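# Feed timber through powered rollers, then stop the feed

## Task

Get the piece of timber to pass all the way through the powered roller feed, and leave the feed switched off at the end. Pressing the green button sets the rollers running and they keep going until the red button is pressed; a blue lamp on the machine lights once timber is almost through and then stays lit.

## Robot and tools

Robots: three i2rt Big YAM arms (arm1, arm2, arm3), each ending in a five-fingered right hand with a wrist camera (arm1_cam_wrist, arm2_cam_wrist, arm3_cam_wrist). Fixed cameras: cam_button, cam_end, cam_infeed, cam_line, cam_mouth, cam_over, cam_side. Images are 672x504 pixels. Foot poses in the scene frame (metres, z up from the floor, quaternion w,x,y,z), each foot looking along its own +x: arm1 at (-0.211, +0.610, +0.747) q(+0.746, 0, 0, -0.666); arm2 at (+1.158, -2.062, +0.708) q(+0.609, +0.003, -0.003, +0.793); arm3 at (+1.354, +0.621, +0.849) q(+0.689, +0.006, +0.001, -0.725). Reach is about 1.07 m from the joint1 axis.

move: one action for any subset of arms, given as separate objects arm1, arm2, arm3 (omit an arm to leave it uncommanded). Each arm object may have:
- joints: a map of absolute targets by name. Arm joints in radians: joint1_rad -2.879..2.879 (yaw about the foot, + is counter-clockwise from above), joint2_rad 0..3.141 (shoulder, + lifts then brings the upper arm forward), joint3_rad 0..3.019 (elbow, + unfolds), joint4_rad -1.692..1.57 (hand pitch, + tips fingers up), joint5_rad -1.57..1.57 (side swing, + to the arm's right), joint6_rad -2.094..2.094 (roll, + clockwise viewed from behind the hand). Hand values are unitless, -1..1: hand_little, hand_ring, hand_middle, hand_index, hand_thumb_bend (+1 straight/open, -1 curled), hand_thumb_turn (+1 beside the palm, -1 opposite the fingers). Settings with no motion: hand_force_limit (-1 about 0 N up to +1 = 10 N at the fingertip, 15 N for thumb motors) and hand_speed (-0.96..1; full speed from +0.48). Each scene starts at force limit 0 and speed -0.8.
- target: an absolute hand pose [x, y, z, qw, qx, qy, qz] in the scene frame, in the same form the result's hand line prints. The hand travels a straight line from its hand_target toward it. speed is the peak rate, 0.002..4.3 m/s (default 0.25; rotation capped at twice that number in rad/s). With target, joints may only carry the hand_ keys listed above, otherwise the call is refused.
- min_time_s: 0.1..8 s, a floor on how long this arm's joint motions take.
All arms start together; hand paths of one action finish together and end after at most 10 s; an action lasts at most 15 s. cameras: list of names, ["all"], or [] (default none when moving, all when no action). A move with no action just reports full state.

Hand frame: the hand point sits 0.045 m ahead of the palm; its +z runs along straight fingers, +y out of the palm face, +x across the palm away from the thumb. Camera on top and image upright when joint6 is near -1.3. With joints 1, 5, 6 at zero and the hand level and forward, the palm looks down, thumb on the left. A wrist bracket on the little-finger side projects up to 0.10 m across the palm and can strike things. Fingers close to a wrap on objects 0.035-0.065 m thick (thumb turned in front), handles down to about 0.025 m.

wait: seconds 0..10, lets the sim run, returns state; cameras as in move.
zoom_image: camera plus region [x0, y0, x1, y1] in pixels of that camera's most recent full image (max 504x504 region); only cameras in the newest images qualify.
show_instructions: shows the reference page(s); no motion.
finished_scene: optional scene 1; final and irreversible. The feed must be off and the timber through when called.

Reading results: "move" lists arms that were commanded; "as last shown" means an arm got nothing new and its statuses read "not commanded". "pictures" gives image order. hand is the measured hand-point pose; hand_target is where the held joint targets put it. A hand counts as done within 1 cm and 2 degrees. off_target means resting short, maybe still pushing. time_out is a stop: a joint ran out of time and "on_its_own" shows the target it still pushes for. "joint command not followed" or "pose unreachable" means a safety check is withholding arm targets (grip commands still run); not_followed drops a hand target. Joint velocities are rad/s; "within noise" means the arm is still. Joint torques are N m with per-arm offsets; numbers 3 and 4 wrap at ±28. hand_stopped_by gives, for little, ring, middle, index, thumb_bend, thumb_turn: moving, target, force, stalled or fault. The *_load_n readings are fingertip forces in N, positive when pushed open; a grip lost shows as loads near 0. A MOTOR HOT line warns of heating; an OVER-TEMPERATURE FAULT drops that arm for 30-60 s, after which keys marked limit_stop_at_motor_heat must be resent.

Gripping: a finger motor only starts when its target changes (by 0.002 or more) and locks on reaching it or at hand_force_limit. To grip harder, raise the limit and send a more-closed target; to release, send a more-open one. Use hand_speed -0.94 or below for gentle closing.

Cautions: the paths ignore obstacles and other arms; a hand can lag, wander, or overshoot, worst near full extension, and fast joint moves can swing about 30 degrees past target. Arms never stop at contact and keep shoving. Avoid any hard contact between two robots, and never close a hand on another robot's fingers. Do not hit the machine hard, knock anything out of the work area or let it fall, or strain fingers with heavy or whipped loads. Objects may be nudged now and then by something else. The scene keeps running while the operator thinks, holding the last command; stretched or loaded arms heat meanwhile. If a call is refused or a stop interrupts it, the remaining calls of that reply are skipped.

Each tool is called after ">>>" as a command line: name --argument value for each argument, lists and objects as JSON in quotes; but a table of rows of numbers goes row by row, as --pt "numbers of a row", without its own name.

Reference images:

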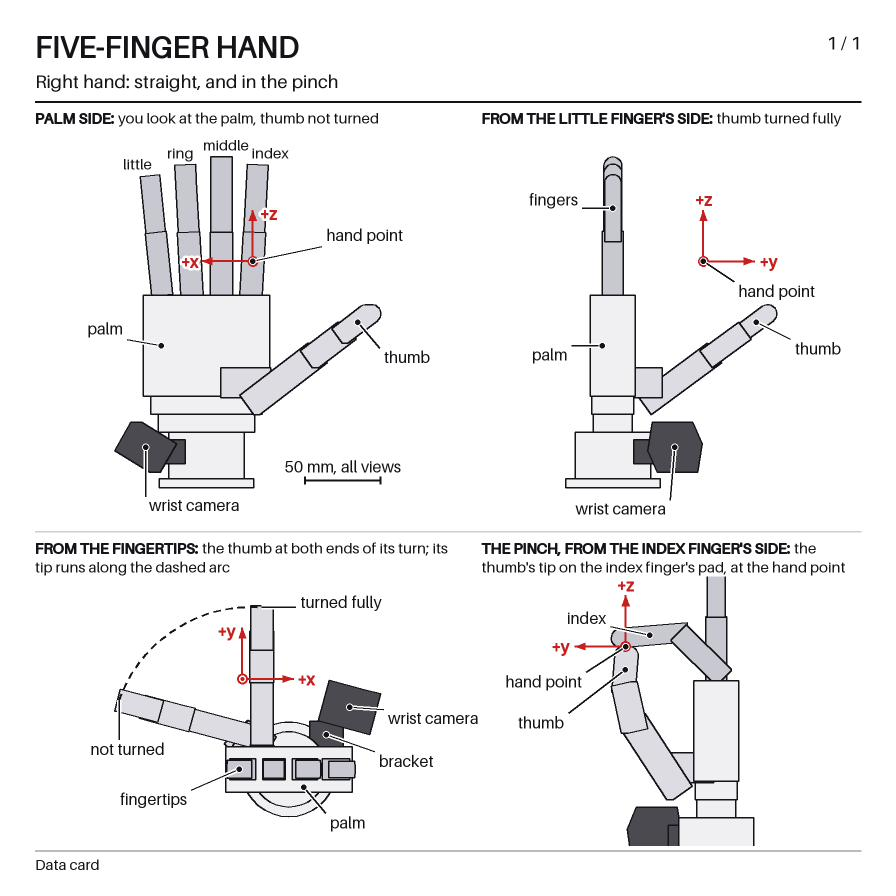

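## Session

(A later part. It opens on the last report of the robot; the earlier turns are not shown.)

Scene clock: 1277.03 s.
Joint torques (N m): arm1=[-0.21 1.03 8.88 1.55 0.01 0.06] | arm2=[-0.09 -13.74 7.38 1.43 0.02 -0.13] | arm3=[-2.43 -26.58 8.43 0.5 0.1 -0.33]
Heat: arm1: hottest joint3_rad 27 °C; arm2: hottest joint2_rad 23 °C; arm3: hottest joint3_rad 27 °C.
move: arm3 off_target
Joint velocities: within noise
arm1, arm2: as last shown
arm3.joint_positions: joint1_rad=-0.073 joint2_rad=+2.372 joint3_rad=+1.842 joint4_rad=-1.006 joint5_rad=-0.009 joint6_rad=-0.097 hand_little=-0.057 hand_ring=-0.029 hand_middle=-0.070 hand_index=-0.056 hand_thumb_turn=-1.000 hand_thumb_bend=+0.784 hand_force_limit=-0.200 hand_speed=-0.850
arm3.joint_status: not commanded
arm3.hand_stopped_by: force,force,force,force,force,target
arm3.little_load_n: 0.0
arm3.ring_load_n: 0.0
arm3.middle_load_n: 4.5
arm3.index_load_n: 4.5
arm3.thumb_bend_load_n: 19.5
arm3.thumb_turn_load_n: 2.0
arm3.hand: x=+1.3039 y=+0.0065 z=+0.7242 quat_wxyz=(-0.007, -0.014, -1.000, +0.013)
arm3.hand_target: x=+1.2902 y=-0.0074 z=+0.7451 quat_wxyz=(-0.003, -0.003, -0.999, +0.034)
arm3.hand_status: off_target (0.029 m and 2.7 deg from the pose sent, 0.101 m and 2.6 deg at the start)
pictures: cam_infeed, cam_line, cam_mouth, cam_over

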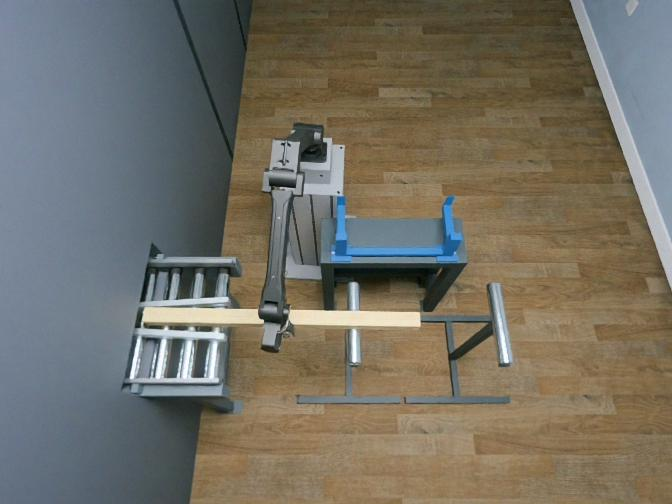

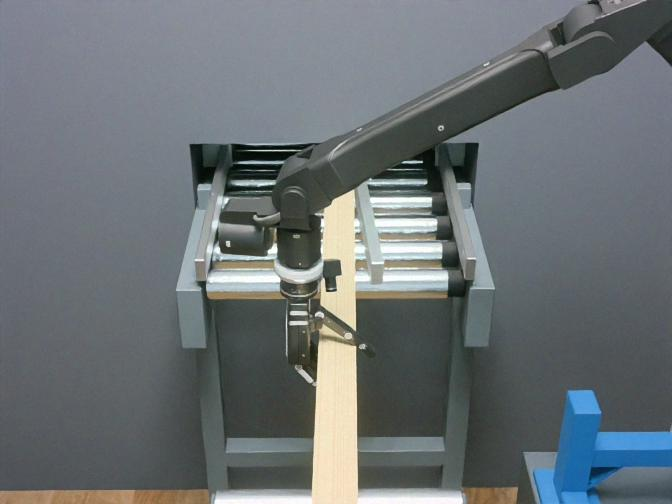

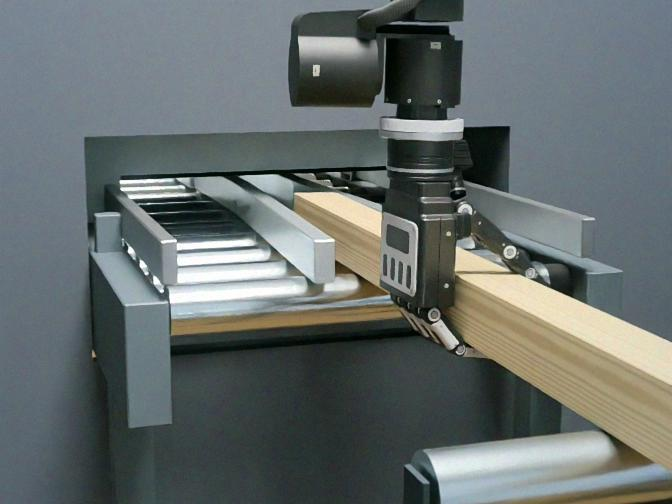

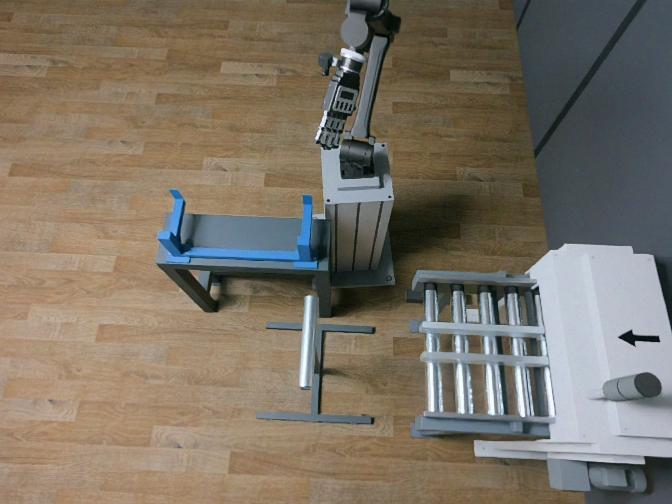

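>>> move --arm3 '{"target":[1.245,-0.010,0.745,0.004,-0.011,0.999,-0.034],"speed":0.06}' --cameras '["cam_mouth","cam_line","cam_infeed"]'

>>> zoom_image --camera "cam_infeed" --region '[120, 270, 270, 370]'

Scene clock: 1285.83 s.
Joint torques (N m): arm1=[-0.26 1.14 8.9 1.54 0.01 0.06] | arm2=[-0.09 -13.74 7.38 1.43 0.02 -0.13] | arm3=[-1.96 -25.52 10.45 -0.01 -0.02 -0.36]
Heat: arm1: hottest joint3_rad 27 °C; arm2: hottest joint2_rad 23 °C; arm3: hottest joint3_rad 27 °C.
move: arm3 off_target
Joint velocities: within noise
arm1, arm2: as last shown
arm3.joint_positions: joint1_rad=-0.142 joint2_rad=+2.379 joint3_rad=+1.863 joint4_rad=-1.019 joint5_rad=-0.012 joint6_rad=-0.184 hand_little=-0.057 hand_ring=-0.029 hand_middle=-0.070 hand_index=-0.056 hand_thumb_turn=-1.000 hand_thumb_bend=+0.784 hand_force_limit=-0.200 hand_speed=-0.850
arm3.joint_status: not commanded
arm3.hand_stopped_by: force,force,force,force,force,target
arm3.little_load_n: 0.5
arm3.ring_load_n: 0.0
arm3.middle_load_n: 4.5
arm3.index_load_n: 5.5
arm3.thumb_bend_load_n: 19.5
arm3.thumb_turn_load_n: 2.5
arm3.hand: x=+1.2563 y=+0.0097 z=+0.7261 quat_wxyz=(-0.007, -0.004, -1.000, +0.014)
arm3.hand_target: x=+1.2451 y=-0.0091 z=+0.7454 quat_wxyz=(-0.003, +0.011, -0.999, +0.035)
arm3.hand_status: off_target (0.030 m and 2.9 deg from the pose sent, 0.064 m and 3.7 deg at the start)
pictures: cam_infeed, cam_line, cam_mouth

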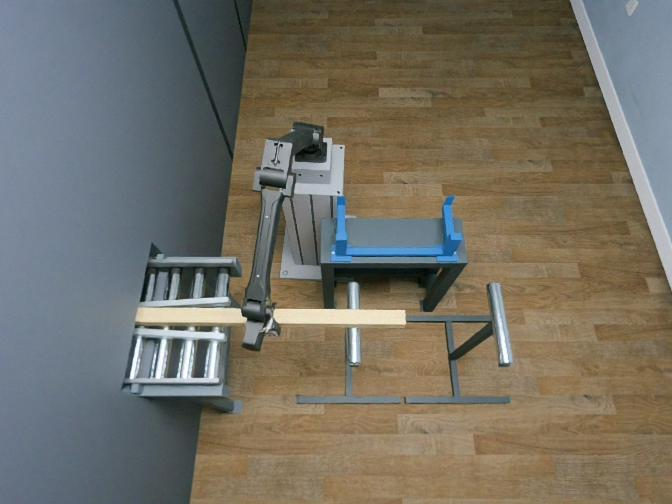

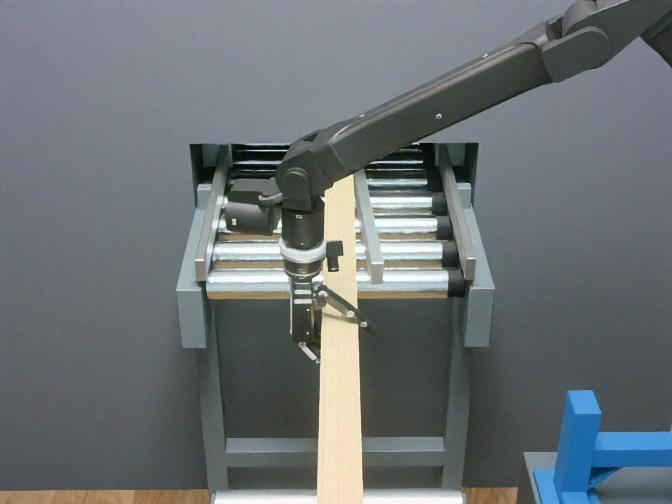

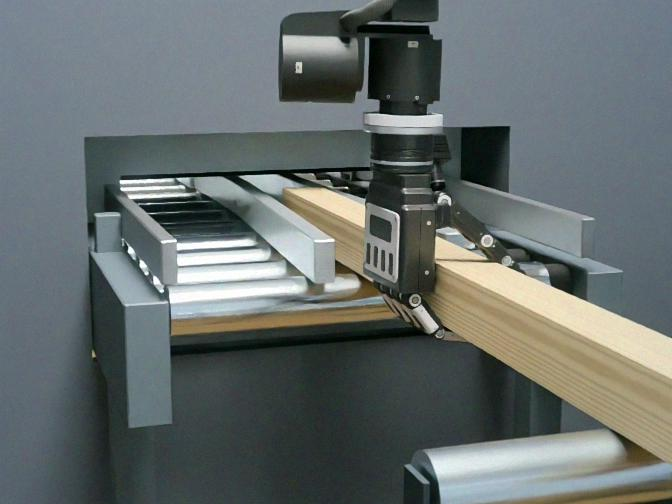

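Scaled by 3.360 from the camera's image (finer frame: 960x720).

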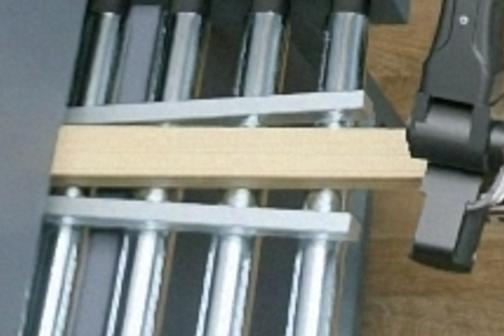

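>>> move --arm3 '{"target":[1.245,-0.008,0.728,0.004,-0.011,0.999,-0.030],"speed":0.04}'

>>> move --arm3 '{"joints":{"hand_thumb_bend":1.0}}'

>>> move --arm3 '{"joints":{"hand_little":0.4,"hand_ring":0.4,"hand_middle":0.4,"hand_index":0.4,"hand_speed":-0.85}}' --cameras '["cam_mouth","cam_line"]'

Scene clock: 1305.00 s.
Joint torques (N m): arm1=[-0.15 1.08 8.9 1.55 0.01 0.06] | arm2=[-0.09 -13.74 7.38 1.43 0.02 -0.13] | arm3=[-1.9 -23.47 10.06 0.8 0.04 -0.37]
Heat: arm1: hottest joint3_rad 27 °C; arm2: hottest joint2_rad 23 °C; arm3: hottest joint3_rad 27 °C.
move: arm3 off_target
Joint velocities: within noise
arm1.joint_positions: joint1_rad=-0.334 joint2_rad=+0.627 joint3_rad=+1.448 joint4_rad=-1.575 joint5_rad=+0.164 joint6_rad=-0.949 hand_little=+1.000 hand_ring=+1.000 hand_middle=+1.000 hand_index=+1.000 hand_thumb_turn=+1.000 hand_thumb_bend=+1.000 hand_force_limit=+0.000 hand_speed=-0.800
arm1.joint_status: not commanded
arm1.hand_stopped_by: target,target,target,target,target,target
arm1.little_load_n: 0.0
arm1.ring_load_n: 0.0
arm1.middle_load_n: 0.0
arm1.index_load_n: 0.0
arm1.thumb_bend_load_n: 0.0
arm1.thumb_turn_load_n: 0.0
arm1.hand: x=-0.3092 y=+0.4634 z=+1.2114 quat_wxyz=(+0.280, +0.295, -0.867, +0.289)
arm1.hand_target: x=-0.3091 y=+0.4636 z=+1.2197 quat_wxyz=(+0.286, +0.292, -0.863, +0.297)
arm1.hand_status: not commanded
arm2.joint_positions: joint1_rad=+0.122 joint2_rad=+1.423 joint3_rad=+1.397 joint4_rad=-1.583 joint5_rad=-0.003 joint6_rad=+0.121 hand_little=-1.000 hand_ring=-1.000 hand_middle=-1.000 hand_index=+1.000 hand_thumb_turn=+1.000 hand_thumb_bend=+1.000 hand_force_limit=+0.000 hand_speed=-0.800
arm2.joint_status: not commanded
arm2.hand_stopped_by: target,target,target,target,target,target
arm2.little_load_n: 0.0
arm2.ring_load_n: 0.0
arm2.middle_load_n: 0.0
arm2.index_load_n: 0.0
arm2.thumb_bend_load_n: 0.0
arm2.thumb_turn_load_n: -0.5
arm2.hand: x=+0.9928 y=-1.7550 z=+0.9508 quat_wxyz=(+0.014, +0.991, +0.130, +0.003)
arm2.hand_target: x=+0.9966 y=-1.7531 z=+0.9551 quat_wxyz=(+0.000, +0.991, +0.130, +0.000)
arm2.hand_status: not commanded
arm3.joint_positions: joint1_rad=-0.142 joint2_rad=+2.384 joint3_rad=+1.868 joint4_rad=-1.019 joint5_rad=-0.012 joint6_rad=-0.184 hand_little=-0.057 hand_ring=-0.029 hand_middle=-0.070 hand_index=-0.056 hand_thumb_turn=-1.000 hand_thumb_bend=+0.784 hand_force_limit=-0.200 hand_speed=-0.850
arm3.joint_status: not commanded
arm3.hand_stopped_by: force,force,force,force,force,target
arm3.little_load_n: 0.5
arm3.ring_load_n: 0.0
arm3.middle_load_n: 3.5
arm3.index_load_n: 5.0
arm3.thumb_bend_load_n: 20.0
arm3.thumb_turn_load_n: 2.5
arm3.hand: x=+1.2561 y=+0.0090 z=+0.7248 quat_wxyz=(-0.007, -0.004, -1.000, +0.014)
arm3.hand_target: x=+1.2451 y=-0.0073 z=+0.7285 quat_wxyz=(-0.003, +0.011, -0.999, +0.031)
arm3.hand_status: off_target (0.021 m and 2.6 deg from the pose sent, 0.021 m and 2.6 deg at the start)
pictures: none

Scene clock: 1306.50 s.
Joint torques (N m): arm1=[-0.21 1.08 8.9 1.54 0.01 0.05] | arm2=[-0.09 -13.74 7.38 1.43 0.02 -0.13] | arm3=[-1.9 -24 9.74 0.81 0.05 -0.15]
Heat: arm1: hottest joint3_rad 27 °C; arm2: hottest joint2_rad 23 °C; arm3: hottest joint3_rad 27 °C.
move: arm3 done
Joint velocities: within noise
arm1, arm2: as last shown
arm2.thumb_turn_load_n: 0.0
arm3.joint_positions: joint1_rad=-0.142 joint2_rad=+2.389 joint3_rad=+1.872 joint4_rad=-1.019 joint5_rad=-0.012 joint6_rad=-0.203 hand_little=-0.057 hand_ring=-0.029 hand_middle=-0.071 hand_index=-0.057 hand_thumb_turn=-1.000 hand_thumb_bend=+1.000 hand_force_limit=-0.200 hand_speed=-0.850
arm3.joint_status: all done
arm3.hand_stopped_by: force,force,force,force,target,target
arm3.little_load_n: 0.0
arm3.ring_load_n: 0.0
arm3.middle_load_n: 0.5
arm3.index_load_n: 1.0
arm3.thumb_bend_load_n: 0.0
arm3.thumb_turn_load_n: 0.0
arm3.hand: x=+1.2549 y=+0.0087 z=+0.7230 quat_wxyz=(-0.006, +0.005, -1.000, +0.014)
arm3.hand_target: x=+1.2451 y=-0.0072 z=+0.7283 quat_wxyz=(-0.003, +0.011, -0.999, +0.031)
arm3.hand_status: not commanded
pictures: none

Scene clock: 1308.10 s.
Joint torques (N m): arm1=[-0.21 1.14 8.88 1.54 0.01 0.05] | arm2=[-0.09 -13.74 7.36 1.43 0.02 -0.13] | arm3=[-1.9 -24 8.84 0.84 0.04 -0.1]
Heat: arm1: hottest joint3_rad 27 °C; arm2: hottest joint2_rad 23 °C; arm3: hottest joint3_rad 27 °C.
move: arm3 done
Joint velocities: within noise
arm1, arm2: as last shown
arm3.joint_positions: joint1_rad=-0.142 joint2_rad=+2.389 joint3_rad=+1.886 joint4_rad=-1.019 joint5_rad=-0.012 joint6_rad=-0.208 hand_little=+0.400 hand_ring=+0.400 hand_middle=+0.400 hand_index=+0.400 hand_thumb_turn=-1.000 hand_thumb_bend=+1.000 hand_force_limit=-0.200 hand_speed=-0.850
arm3.joint_status: all done
arm3.hand_stopped_by: target,target,target,target,target,target
arm3.little_load_n: 0.0
arm3.ring_load_n: 0.5
arm3.middle_load_n: 0.0
arm3.index_load_n: 0.0
arm3.thumb_bend_load_n: 0.0
arm3.thumb_turn_load_n: 0.0
arm3.hand: x=+1.2533 y=+0.0025 z=+0.7269 quat_wxyz=(-0.005, +0.007, -1.000, +0.021)
arm3.hand_target: x=+1.2451 y=-0.0073 z=+0.7284 quat_wxyz=(-0.003, +0.011, -0.999, +0.031)
arm3.hand_status: not commanded
pictures: cam_line, cam_mouth

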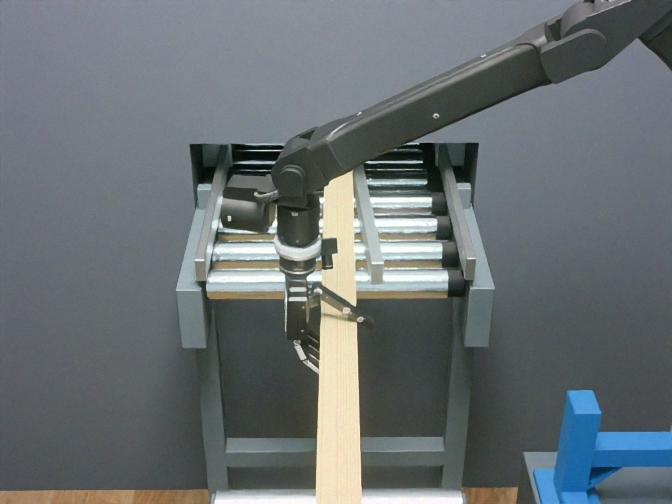

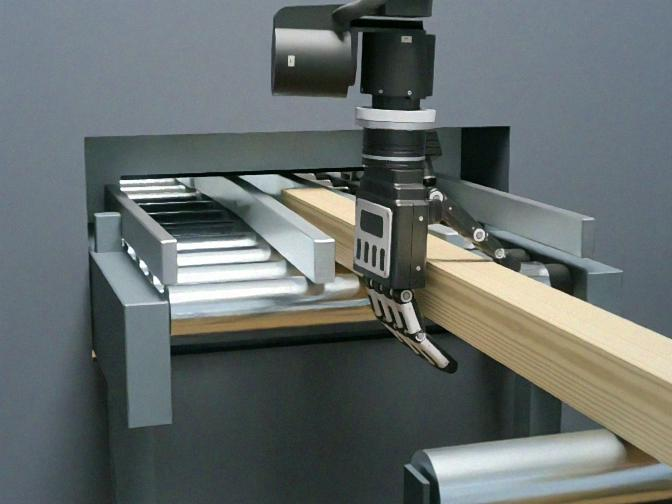

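>>> move --arm3 '{"joints":{"hand_little":1,"hand_ring":1,"hand_middle":1,"hand_index":1,"hand_speed":-0.7}}'

>>> move --arm3 '{"target":[1.245,-0.022,0.735,0,0,1,-0.015],"speed":0.06}'

>>> move --arm3 '{"target":[1.245,-0.022,0.90,0,0,1,-0.015],"speed":0.12}' --cameras '["cam_mouth","cam_line","cam_infeed"]'

Scene clock: 1314.97 s.
Joint torques (N m): arm1=[-0.21 1.08 8.9 1.52 0.01 0.06] | arm2=[-0.09 -13.74 7.36 1.43 0.02 -0.14] | arm3=[-1.9 -24.12 8.85 0.88 0.03 -0.1]
Heat: arm1: hottest joint3_rad 27 °C; arm2: hottest joint2_rad 23 °C; arm3: hottest joint3_rad 27 °C.
move: arm3 done
Joint velocities: within noise
arm1, arm2: as last shown
arm3.joint_positions: joint1_rad=-0.142 joint2_rad=+2.389 joint3_rad=+1.886 joint4_rad=-1.019 joint5_rad=-0.012 joint6_rad=-0.208 hand_little=+1.000 hand_ring=+1.000 hand_middle=+1.000 hand_index=+1.000 hand_thumb_turn=-1.000 hand_thumb_bend=+1.000 hand_force_limit=-0.200 hand_speed=-0.700
arm3.joint_status: all done
arm3.hand_stopped_by: target,target,target,target,target,target
arm3.little_load_n: 0.0
arm3.ring_load_n: -0.5
arm3.middle_load_n: 0.0
arm3.index_load_n: 0.5
arm3.thumb_bend_load_n: 0.0
arm3.thumb_turn_load_n: 0.0
arm3.hand: x=+1.2533 y=+0.0025 z=+0.7269 quat_wxyz=(-0.005, +0.007, -1.000, +0.021)
arm3.hand_target: x=+1.2451 y=-0.0073 z=+0.7284 quat_wxyz=(-0.003, +0.011, -0.999, +0.031)
arm3.hand_status: not commanded
pictures: none

Scene clock: 1316.27 s.
Joint torques (N m): arm1=[-0.21 1.14 8.9 1.54 0.01 0.06] | arm2=[-0.09 -13.74 7.36 1.43 0.02 -0.13] | arm3=[-1.38 -22.89 9.39 0.44 0.25 0.2]
Heat: arm1: hottest joint3_rad 27 °C; arm2: hottest joint2_rad 23 °C; arm3: hottest joint3_rad 27 °C.
move: arm3 off_target
Joint velocities: within noise
arm1, arm2: as last shown
arm3.joint_positions: joint1_rad=-0.142 joint2_rad=+2.419 joint3_rad=+2.001 joint4_rad=-1.103 joint5_rad=-0.004 joint6_rad=-0.208 hand_little=+1.000 hand_ring=+1.000 hand_middle=+1.000 hand_index=+1.000 hand_thumb_turn=-1.000 hand_thumb_bend=+1.000 hand_force_limit=-0.200 hand_speed=-0.700
arm3.joint_status: not commanded
arm3.hand_stopped_by: target,target,target,target,target,target
arm3.little_load_n: 0.0
arm3.ring_load_n: 0.0
arm3.middle_load_n: 0.0
arm3.index_load_n: 0.0
arm3.thumb_bend_load_n: 0.0
arm3.thumb_turn_load_n: 0.0
arm3.hand: x=+1.2476 y=-0.0175 z=+0.7455 quat_wxyz=(-0.001, +0.007, -1.000, +0.020)
arm3.hand_target: x=+1.2451 y=-0.0216 z=+0.7350 quat_wxyz=(+0.000, +0.000, -1.000, +0.016)
arm3.hand_status: off_target (0.012 m and 1.0 deg from the pose sent, 0.027 m and 1.2 deg at the start)
pictures: none

Scene clock: 1318.43 s.
Joint torques (N m): arm1=[-0.21 1.08 8.91 1.54 0.01 0.06] | arm2=[-0.09 -13.74 7.36 1.43 0.02 -0.13] | arm3=[-1.26 -25.23 10.13 0.42 0.24 0.22]
Heat: arm1: hottest joint3_rad 27 °C; arm2: hottest joint2_rad 23 °C; arm3: hottest joint3_rad 27 °C.
move: arm3 off_target
Joint velocities: within noise
arm1, arm2: as last shown
arm3.joint_positions: joint1_rad=-0.142 joint2_rad=+2.297 joint3_rad=+2.164 joint4_rad=-1.420 joint5_rad=-0.004 joint6_rad=-0.208 hand_little=+1.000 hand_ring=+1.000 hand_middle=+1.000 hand_index=+1.000 hand_thumb_turn=-1.000 hand_thumb_bend=+1.000 hand_force_limit=-0.200 hand_speed=-0.700
arm3.joint_status: not commanded
arm3.hand_stopped_by: target,target,target,target,target,target
arm3.little_load_n: 0.0
arm3.ring_load_n: 0.0
arm3.middle_load_n: 0.0
arm3.index_load_n: 0.0
arm3.thumb_bend_load_n: 0.0
arm3.thumb_turn_load_n: 0.0
arm3.hand: x=+1.2475 y=-0.0133 z=+0.8906 quat_wxyz=(-0.004, +0.007, -1.000, +0.004)
arm3.hand_target: x=+1.2451 y=-0.0216 z=+0.9001 quat_wxyz=(+0.000, +0.000, -1.000, +0.015)
arm3.hand_status: off_target (0.013 m and 1.5 deg from the pose sent, 0.155 m and 1.0 deg at the start)
pictures: cam_infeed, cam_line, cam_mouth

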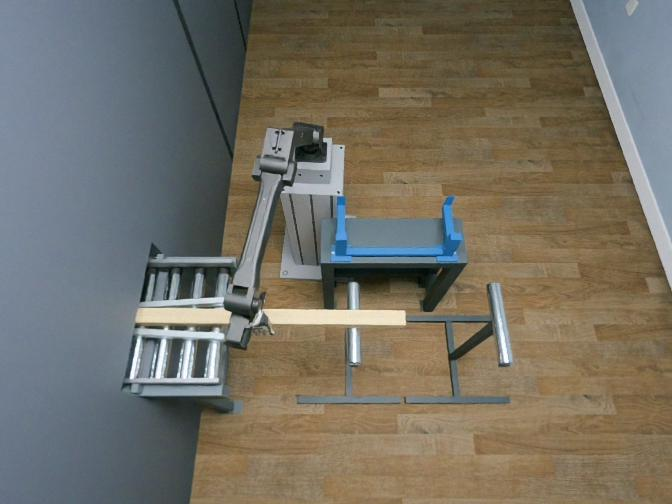

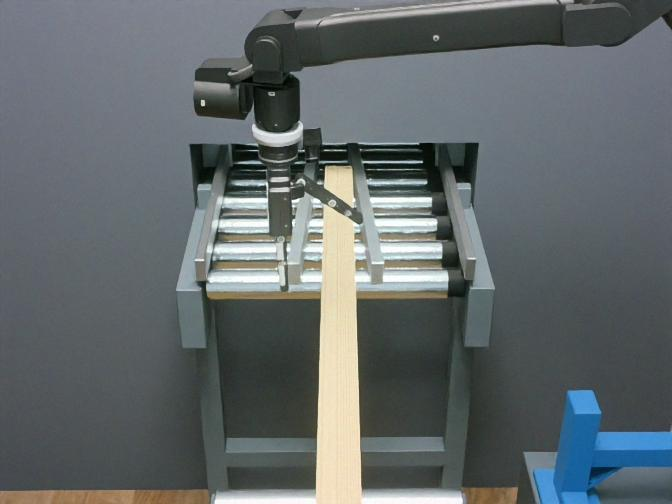

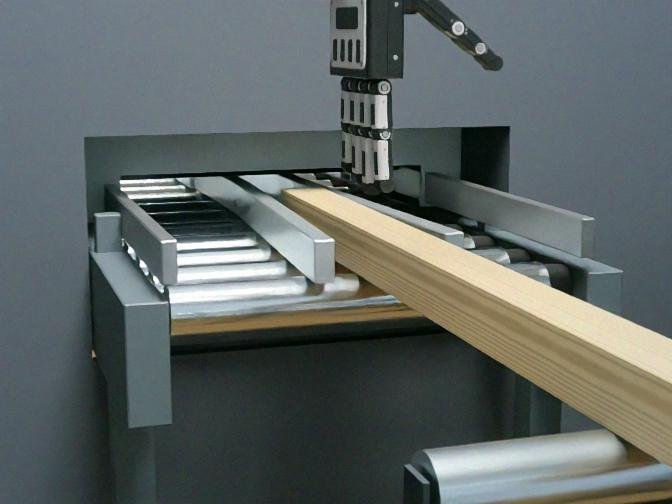

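>>> move --arm3 '{"target":[1.5,0.10,1.0,0,0,1,-0.015],"speed":0.2}' --arm2 '{"target":[0.9967,-1.753,0.925,0,0.9914,0.1305,0],"speed":0.05}' --cameras '["cam_button","cam_over","cam_end","cam_side"]'

Scene clock: 1348.73 s.
Joint torques (N m): arm1=[-0.21 1.08 8.9 1.55 0.01 0.06] | arm2=[-0.09 -13.33 7.34 1.43 0.01 -0.14] | arm3=[-1.2 -20.19 7.32 0.43 0.22 0.24]
Heat: arm1: hottest joint3_rad 27 °C; arm2: hottest joint2_rad 23 °C; arm3: hottest joint3_rad 30 °C.
move: arm2 done; arm3 done
Joint velocities: within noise
arm1: as last shown
arm1.ring_load_n: -0.5
arm2.joint_positions: joint1_rad=+0.122 joint2_rad=+1.422 joint3_rad=+1.322 joint4_rad=-1.504 joint5_rad=-0.003 joint6_rad=+0.121 hand_little=-1.000 hand_ring=-1.000 hand_middle=-1.000 hand_index=+1.000 hand_thumb_turn=+1.000 hand_thumb_bend=+1.000 hand_force_limit=+0.000 hand_speed=-0.800
arm2.joint_status: not commanded
arm2.hand_stopped_by: target,target,target,target,target,target
arm2.little_load_n: 0.0
arm2.ring_load_n: 0.0
arm2.middle_load_n: 0.5
arm2.index_load_n: 0.0
arm2.thumb_bend_load_n: 0.0
arm2.thumb_turn_load_n: 0.0
arm2.hand: x=+0.9932 y=-1.7558 z=+0.9220 quat_wxyz=(+0.012, +0.991, +0.130, +0.002)
arm2.hand_target: x=+0.9966 y=-1.7530 z=+0.9249 quat_wxyz=(+0.000, +0.991, +0.130, +0.000)
arm2.hand_status: done (0.005 m and 1.4 deg from the pose sent, 0.026 m and 1.6 deg at the start)
arm3.joint_positions: joint1_rad=+0.259 joint2_rad=+1.881 joint3_rad=+1.768 joint4_rad=-1.407 joint5_rad=+0.013 joint6_rad=+0.188 hand_little=+1.000 hand_ring=+1.000 hand_middle=+1.000 hand_index=+1.000 hand_thumb_turn=-1.000 hand_thumb_bend=+1.000 hand_force_limit=-0.200 hand_speed=-0.700
arm3.joint_status: not commanded
arm3.hand_stopped_by: target,target,target,target,target,target
arm3.little_load_n: 0.0
arm3.ring_load_n: 0.5
arm3.middle_load_n: 0.0
arm3.index_load_n: 0.0
arm3.thumb_bend_load_n: 0.0
arm3.thumb_turn_load_n: 0.0
arm3.hand: x=+1.5016 y=+0.0969 z=+1.0010 quat_wxyz=(-0.003, +0.009, -1.000, +0.021)
arm3.hand_target: x=+1.5001 y=+0.0999 z=+1.0000 quat_wxyz=(+0.000, +0.000, -1.000, +0.015)
arm3.hand_status: done (0.004 m and 1.3 deg from the pose sent, 0.298 m and 1.5 deg at the start)
pictures: cam_button, cam_end, cam_over, cam_side

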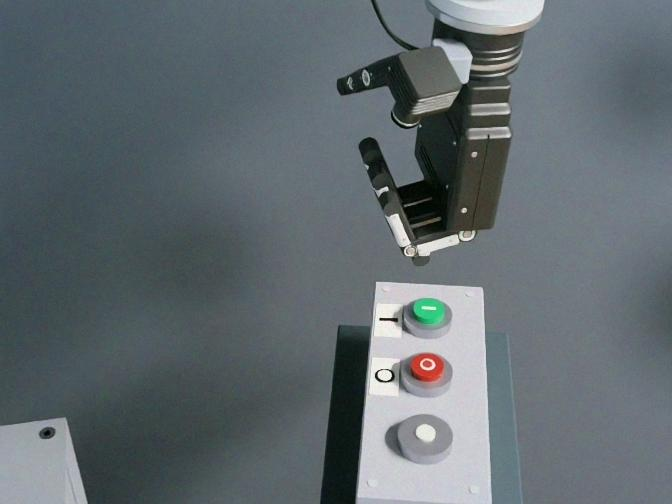

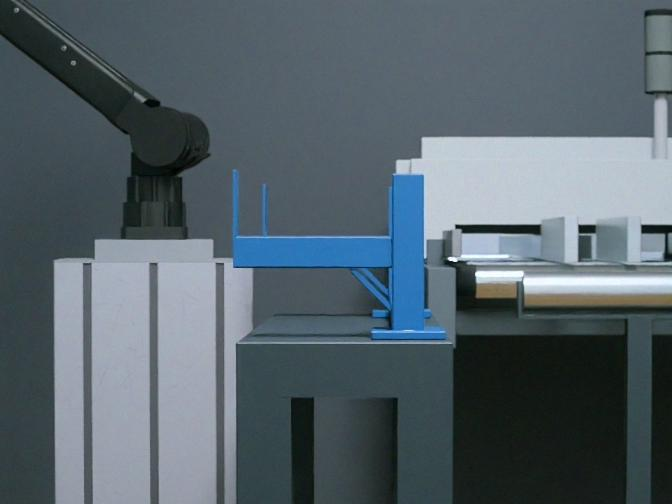

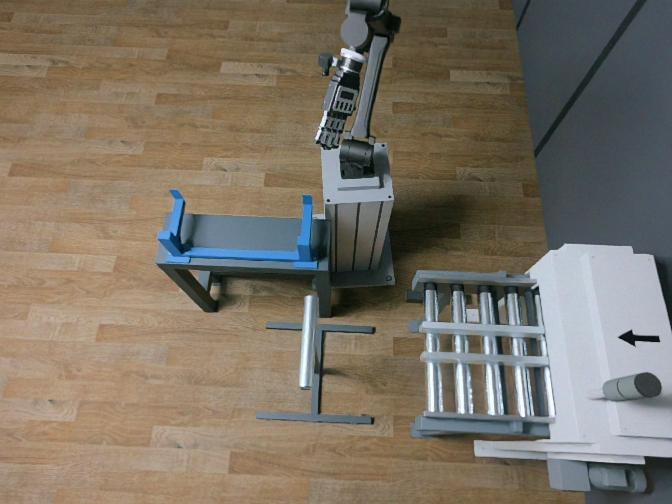

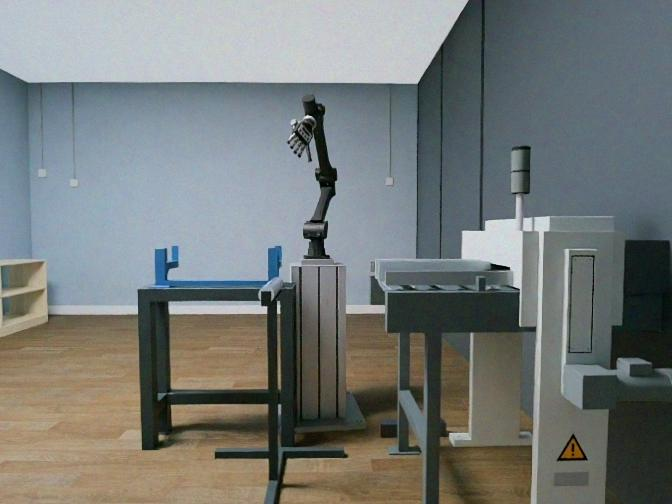

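>>> move --arm2 '{"target":[0.9967,-1.753,0.910,0,0.9914,0.1305,0],"speed":0.03}' --cameras '["cam_button"]'

>>> zoom_image --camera "cam_button" --region '[340, 180, 520, 370]'

Scene clock: 1355.50 s.
Joint torques (N m): arm1=[-0.26 1.08 8.91 1.57 0.01 0.05] | arm2=[-0.03 -12.92 7.3 1.5 0.01 -0.13] | arm3=[-1.26 -20.25 7.32 0.44 0.21 0.25]
Heat: arm1: hottest joint3_rad 27 °C; arm2: hottest joint2_rad 23 °C; arm3: hottest joint3_rad 29 °C.
move: arm2 done
Joint velocities: within noise
arm1, arm3: as last shown
arm1.ring_load_n: 0.0
arm1.thumb_turn_load_n: -0.5
arm2.joint_positions: joint1_rad=+0.122 joint2_rad=+1.422 joint3_rad=+1.286 joint4_rad=-1.465 joint5_rad=-0.003 joint6_rad=+0.121 hand_little=-1.000 hand_ring=-1.000 hand_middle=-1.000 hand_index=+1.000 hand_thumb_turn=+1.000 hand_thumb_bend=+1.000 hand_force_limit=+0.000 hand_speed=-0.800
arm2.joint_status: not commanded
arm2.hand_stopped_by: target,target,target,target,target,target
arm2.little_load_n: 0.0
arm2.ring_load_n: 0.0
arm2.middle_load_n: 0.0
arm2.index_load_n: 0.0
arm2.thumb_bend_load_n: 0.0
arm2.thumb_turn_load_n: 0.0
arm2.hand: x=+0.9934 y=-1.7562 z=+0.9083 quat_wxyz=(+0.010, +0.991, +0.130, +0.002)
arm2.hand_target: x=+0.9966 y=-1.7530 z=+0.9100 quat_wxyz=(+0.000, +0.991, +0.130, +0.000)
arm2.hand_status: done (0.005 m and 1.2 deg from the pose sent, 0.013 m and 1.4 deg at the start)
arm3.joint_positions: joint1_rad=+0.259 joint2_rad=+1.881 joint3_rad=+1.768 joint4_rad=-1.407 joint5_rad=+0.013 joint6_rad=+0.189 hand_little=+1.000 hand_ring=+1.000 hand_middle=+1.000 hand_index=+1.000 hand_thumb_turn=-1.000 hand_thumb_bend=+1.000 hand_force_limit=-0.200 hand_speed=-0.700
arm3.ring_load_n: 0.0
arm3.thumb_bend_load_n: -0.5
arm3.thumb_turn_load_n: 0.5
arm3.hand: x=+1.5016 y=+0.0968 z=+1.0010 quat_wxyz=(-0.003, +0.009, -1.000, +0.021)

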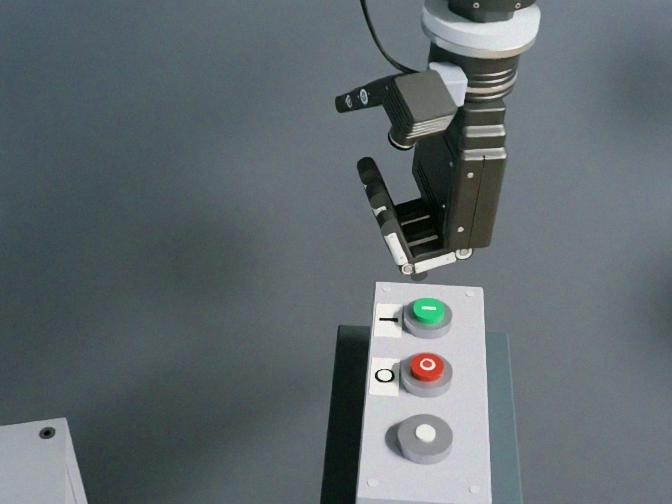

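Scaled by 2.653 from the camera's image (finer frame: 960x720).

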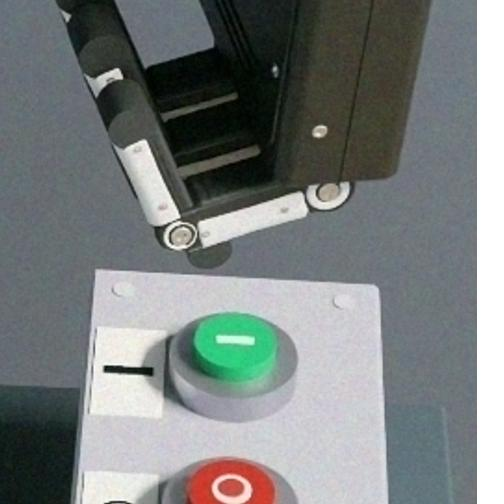

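>>> move --arm2 '{"target":[0.9967,-1.746,0.893,0,0.9914,0.1305,0],"speed":0.03}' --cameras '["cam_button","arm2_cam_wrist"]'

>>> zoom_image --camera "cam_button" --region '[340, 180, 520, 370]'

Scene clock: 1376.33 s.
Joint torques (N m): arm1=[-0.21 1.08 8.88 1.54 0.01 0.06] | arm2=[-0.09 -10.81 7.31 1.51 0 -0.13] | arm3=[-1.32 -20.19 7.32 0.43 0.21 0.25]
Heat: arm1: hottest joint3_rad 28 °C; arm2: hottest joint2_rad 23 °C; arm3: hottest joint3_rad 27 °C.
move: arm2 done
Joint velocities: within noise
arm1.joint_positions: joint1_rad=-0.334 joint2_rad=+0.627 joint3_rad=+1.448 joint4_rad=-1.575 joint5_rad=+0.164 joint6_rad=-0.949 hand_little=+1.000 hand_ring=+1.000 hand_middle=+1.000 hand_index=+1.000 hand_thumb_turn=+1.000 hand_thumb_bend=+1.000 hand_force_limit=+0.000 hand_speed=-0.800
arm1.joint_status: not commanded
arm1.hand_stopped_by: target,target,target,target,target,target
arm1.little_load_n: 0.0
arm1.ring_load_n: 0.0
arm1.middle_load_n: 0.0
arm1.index_load_n: 0.0
arm1.thumb_bend_load_n: 0.0
arm1.thumb_turn_load_n: 0.0
arm1.hand: x=-0.3092 y=+0.4634 z=+1.2114 quat_wxyz=(+0.280, +0.295, -0.867, +0.289)
arm1.hand_target: x=-0.3091 y=+0.4636 z=+1.2197 quat_wxyz=(+0.286, +0.292, -0.863, +0.297)
arm1.hand_status: not commanded
arm2.joint_positions: joint1_rad=+0.116 joint2_rad=+1.422 joint3_rad=+1.265 joint4_rad=-1.420 joint5_rad=-0.003 joint6_rad=+0.115 hand_little=-1.000 hand_ring=-1.000 hand_middle=-1.000 hand_index=+1.000 hand_thumb_turn=+1.000 hand_thumb_bend=+1.000 hand_force_limit=+0.000 hand_speed=-0.800
arm2.joint_status: not commanded
arm2.hand_stopped_by: target,target,target,target,target,target
arm2.little_load_n: 0.0
arm2.ring_load_n: 0.0
arm2.middle_load_n: 0.5
arm2.index_load_n: 0.0
arm2.thumb_bend_load_n: 0.0
arm2.thumb_turn_load_n: 0.0
arm2.hand: x=+0.9939 y=-1.7507 z=+0.8988 quat_wxyz=(-0.001, +0.991, +0.130, -0.001)
arm2.hand_target: x=+0.9967 y=-1.7462 z=+0.8930 quat_wxyz=(+0.000, +0.991, +0.131, +0.000)
arm2.hand_status: done (0.008 m and 0.1 deg from the pose sent, 0.019 m and 1.2 deg at the start)
arm3: as last shown
arm3.ring_load_n: -0.5
arm3.thumb_bend_load_n: 0.0
arm3.thumb_turn_load_n: 0.0
pictures: arm2_cam_wrist, cam_button

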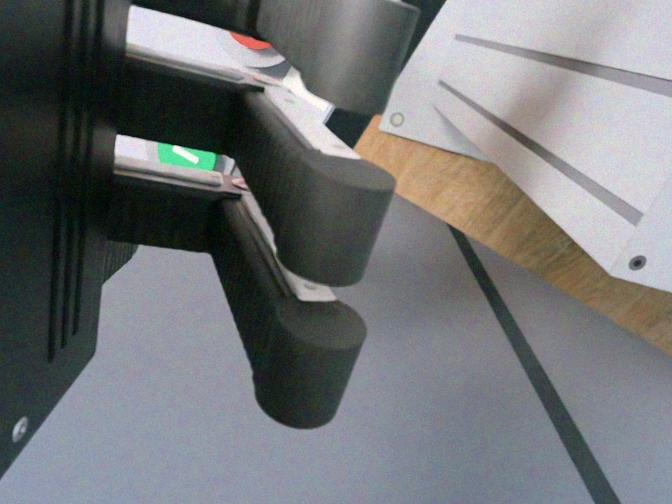

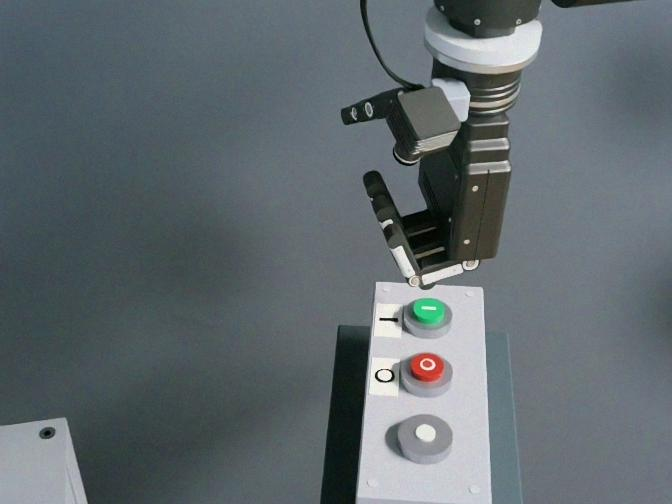

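Scaled by 2.653 from the camera's image (finer frame: 960x720).

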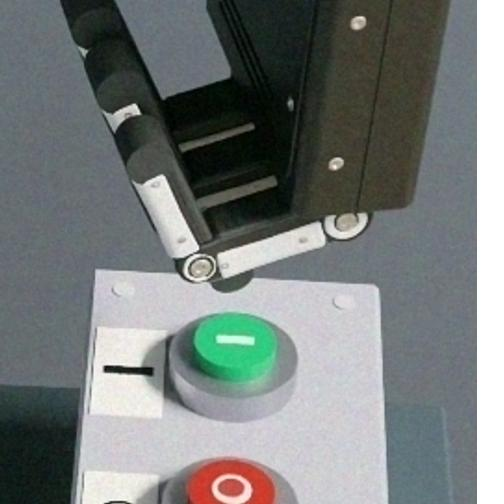

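>>> move --arm2 '{"target":[0.9967,-1.746,0.935,0,0.9914,0.1305,0],"speed":0.08}'

>>> move --arm2 '{"target":[1.033,-1.747,0.935,0,0.9914,0.1305,0],"speed":0.08}' --cameras '["cam_button","arm2_cam_wrist"]'

>>> zoom_image --camera "cam_button" --region '[340, 180, 520, 370]'

Scene clock: 1390.97 s.
Joint torques (N m): arm1=[-0.21 1.08 8.88 1.55 0.01 0.05] | arm2=[-0.09 -12.04 11.06 0.42 0.02 -0.13] | arm3=[-1.26 -20.25 7.31 0.42 0.22 0.25]
Heat: arm1: hottest joint3_rad 28 °C; arm2: hottest joint2_rad 23 °C; arm3: hottest joint3_rad 26 °C.
move: arm2 off_target
Joint velocities: within noise
arm1, arm3: as last shown
arm2.joint_positions: joint1_rad=+0.116 joint2_rad=+1.422 joint3_rad=+1.315 joint4_rad=-1.505 joint5_rad=-0.003 joint6_rad=+0.115 hand_little=-1.000 hand_ring=-1.000 hand_middle=-1.000 hand_index=+1.000 hand_thumb_turn=+1.000 hand_thumb_bend=+1.000 hand_force_limit=+0.000 hand_speed=-0.800
arm2.joint_status: not commanded
arm2.hand_stopped_by: target,target,target,target,target,target
arm2.little_load_n: 0.5
arm2.ring_load_n: 0.0
arm2.middle_load_n: 0.0
arm2.index_load_n: 0.0
arm2.thumb_bend_load_n: 0.0
arm2.thumb_turn_load_n: 0.0
arm2.hand: x=+0.9963 y=-1.7571 z=+0.9199 quat_wxyz=(+0.016, +0.991, +0.130, +0.003)
arm2.hand_target: x=+0.9968 y=-1.7465 z=+0.9348 quat_wxyz=(+0.000, +0.991, +0.130, +0.000)
arm2.hand_status: off_target (0.019 m and 1.9 deg from the pose sent, 0.037 m and 0.1 deg at the start)
arm3.ring_load_n: 0.0
pictures: none

Scene clock: 1392.20 s.
Joint torques (N m): arm1=[-0.21 1.08 8.88 1.55 0.01 0.05] | arm2=[0.03 -13.1 8.58 0.49 -0.07 -0.16] | arm3=[-1.2 -20.19 7.32 0.43 0.21 0.25]
Heat: arm1: hottest joint3_rad 28 °C; arm2: hottest joint2_rad 23 °C; arm3: hottest joint3_rad 26 °C.
move: arm2 done
Joint velocities: within noise
arm1, arm3: as last shown
arm2.joint_positions: joint1_rad=+0.030 joint2_rad=+1.405 joint3_rad=+1.315 joint4_rad=-1.505 joint5_rad=-0.001 joint6_rad=+0.032 hand_little=-1.000 hand_ring=-1.000 hand_middle=-1.000 hand_index=+1.000 hand_thumb_turn=+1.000 hand_thumb_bend=+1.000 hand_force_limit=+0.000 hand_speed=-0.800
arm2.joint_status: not commanded
arm2.hand_stopped_by: target,target,target,target,target,target
arm2.little_load_n: 0.0
arm2.ring_load_n: 0.0
arm2.middle_load_n: 0.0
arm2.index_load_n: -0.5
arm2.thumb_bend_load_n: 0.0
arm2.thumb_turn_load_n: 0.0
arm2.hand: x=+1.0295 y=-1.7471 z=+0.9255 quat_wxyz=(+0.008, +0.992, +0.129, +0.001)
arm2.hand_target: x=+1.0329 y=-1.7471 z=+0.9349 quat_wxyz=(+0.000, +0.991, +0.130, +0.000)
arm2.hand_status: done (0.010 m and 0.9 deg from the pose sent, 0.041 m and 1.9 deg at the start)
pictures: arm2_cam_wrist, cam_button

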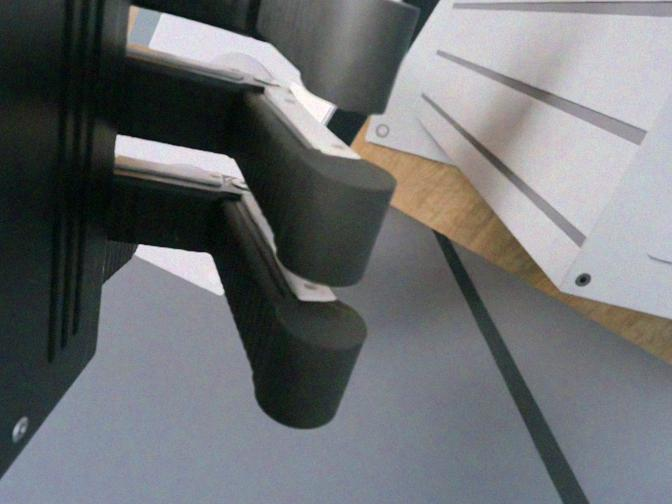

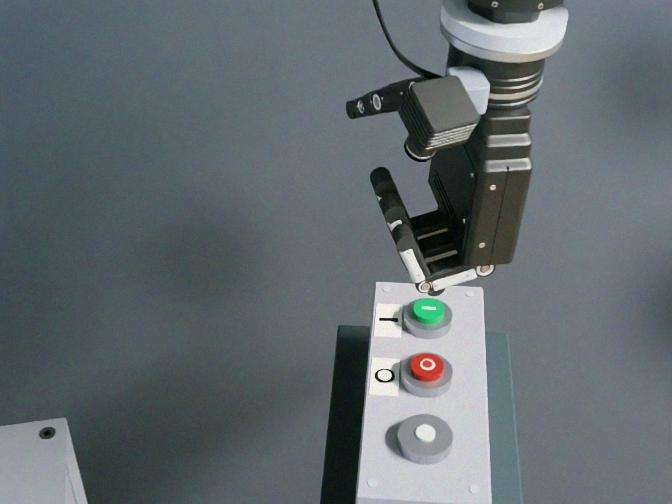

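Scaled by 2.653 from the camera's image (finer frame: 960x720).

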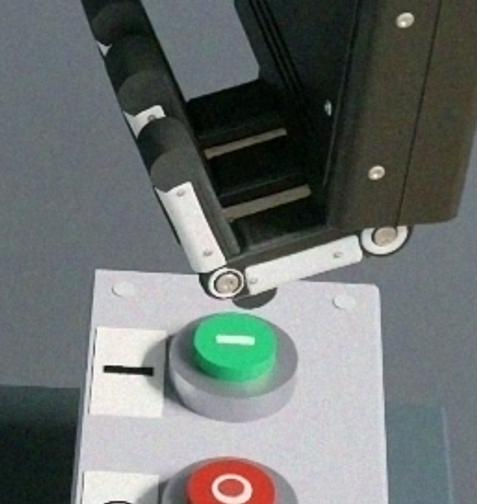

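>>> move --arm2 '{"target":[1.033,-1.755,0.918,0,0.9914,0.1305,0],"speed":0.04}' --cameras '["cam_button"]'

>>> zoom_image --camera "cam_button" --region '[340, 180, 520, 370]'

Scene clock: 1406.10 s.
Joint torques (N m): arm1=[-0.21 1.08 8.88 1.54 0.01 0.06] | arm2=[0.5 -12.92 7.3 1.44 -0.08 -0.08] | arm3=[-1.26 -20.19 7.31 0.43 0.22 0.25]
Heat: arm1: hottest joint3_rad 28 °C; arm2: hottest joint2_rad 23 °C; arm3: hottest joint3_rad 25 °C.
move: arm2 done
Joint velocities: within noise
arm1, arm3: as last shown
arm2.joint_positions: joint1_rad=+0.030 joint2_rad=+1.392 joint3_rad=+1.270 joint4_rad=-1.486 joint5_rad=-0.001 joint6_rad=+0.032 hand_little=-1.000 hand_ring=-1.000 hand_middle=-1.000 hand_index=+1.000 hand_thumb_turn=+1.000 hand_thumb_bend=+1.000 hand_force_limit=+0.000 hand_speed=-0.800
arm2.joint_status: not commanded
arm2.hand_stopped_by: target,target,target,target,target,target
arm2.little_load_n: 0.0
arm2.ring_load_n: 0.0
arm2.middle_load_n: 0.0
arm2.index_load_n: 0.0
arm2.thumb_bend_load_n: 0.0
arm2.thumb_turn_load_n: 0.0
arm2.hand: x=+1.0323 y=-1.7563 z=+0.9143 quat_wxyz=(+0.014, +0.991, +0.129, +0.002)
arm2.hand_target: x=+1.0329 y=-1.7550 z=+0.9180 quat_wxyz=(+0.000, +0.991, +0.130, +0.000)
arm2.hand_status: done (0.004 m and 1.6 deg from the pose sent, 0.011 m and 0.9 deg at the start)

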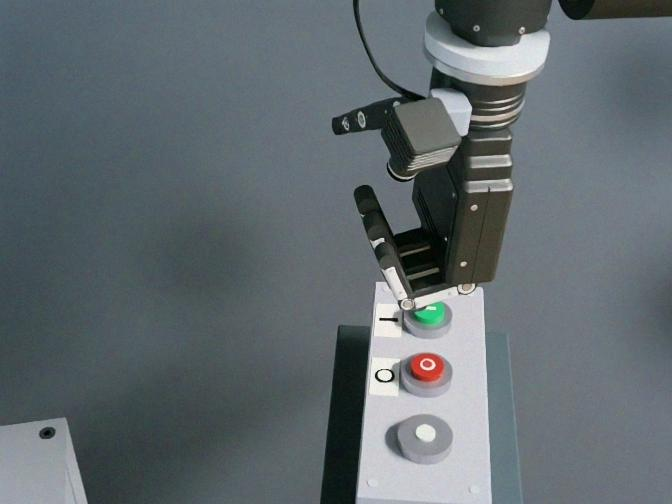

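Scaled by 2.653 from the camera's image (finer frame: 960x720).

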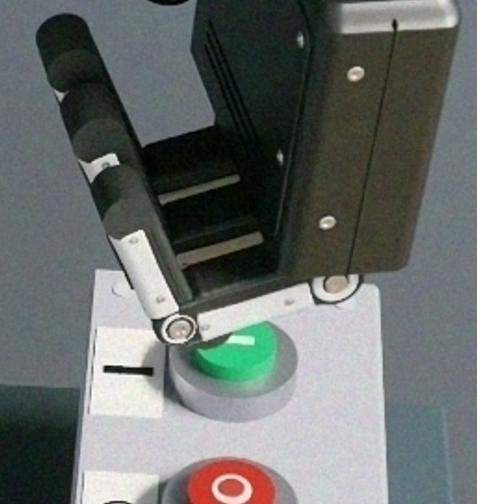

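>>> move --arm2 '{"target":[1.033,-1.749,0.897,0,0.9914,0.1305,0],"speed":0.04}' --cameras '["cam_button","cam_infeed","cam_over"]'

Scene clock: 1417.17 s.
Joint torques (N m): arm1=[-0.21 1.14 8.9 1.55 0.01 0.06] | arm2=[0.15 -10.99 7.3 1.48 -0.08 -0.12] | arm3=[-1.26 -20.13 7.32 0.43 0.21 0.25]
Heat: arm1: hottest joint3_rad 28 °C; arm2: hottest joint2_rad 23 °C; arm3: hottest joint3_rad 25 °C.
move: arm2 done
Joint velocities: within noise
arm1, arm3: as last shown
arm2.joint_positions: joint1_rad=+0.030 joint2_rad=+1.391 joint3_rad=+1.236 joint4_rad=-1.430 joint5_rad=-0.001 joint6_rad=+0.032 hand_little=-1.000 hand_ring=-1.000 hand_middle=-1.000 hand_index=+1.000 hand_thumb_turn=+1.000 hand_thumb_bend=+1.000 hand_force_limit=+0.000 hand_speed=-0.800
arm2.joint_status: not commanded
arm2.hand_stopped_by: target,target,target,target,target,target
arm2.little_load_n: 0.5
arm2.ring_load_n: 0.0
arm2.middle_load_n: 0.0
arm2.index_load_n: 0.0
arm2.thumb_bend_load_n: 0.0
arm2.thumb_turn_load_n: 0.0
arm2.hand: x=+1.0311 y=-1.7523 z=+0.9001 quat_wxyz=(+0.003, +0.992, +0.129, +0.001)
arm2.hand_target: x=+1.0330 y=-1.7490 z=+0.8971 quat_wxyz=(+0.000, +0.991, +0.130, +0.000)
arm2.hand_status: done (0.005 m and 0.3 deg from the pose sent, 0.019 m and 1.6 deg at the start)

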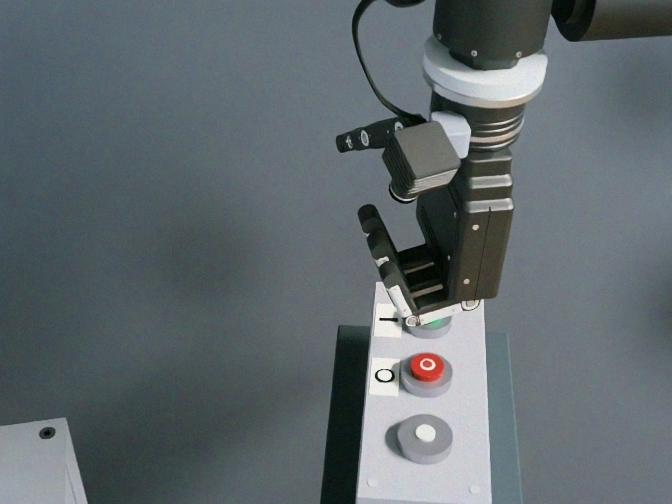

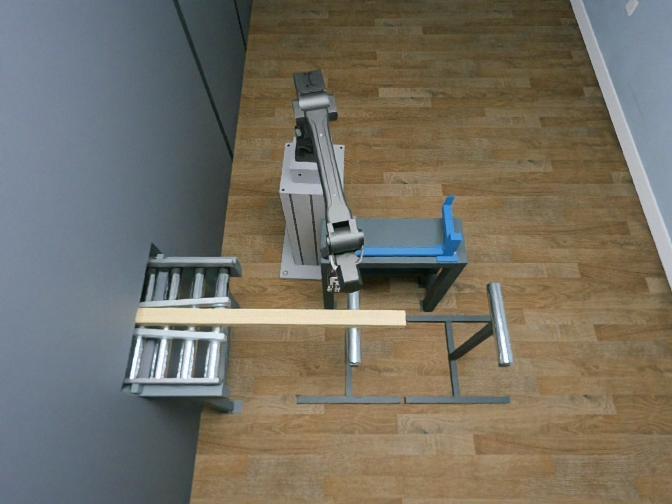

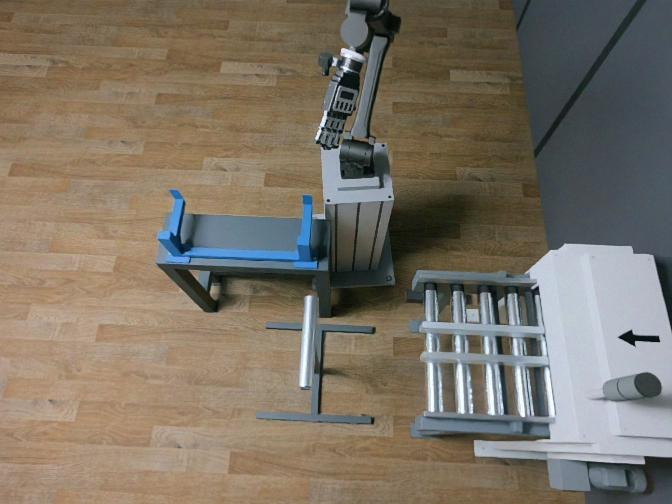

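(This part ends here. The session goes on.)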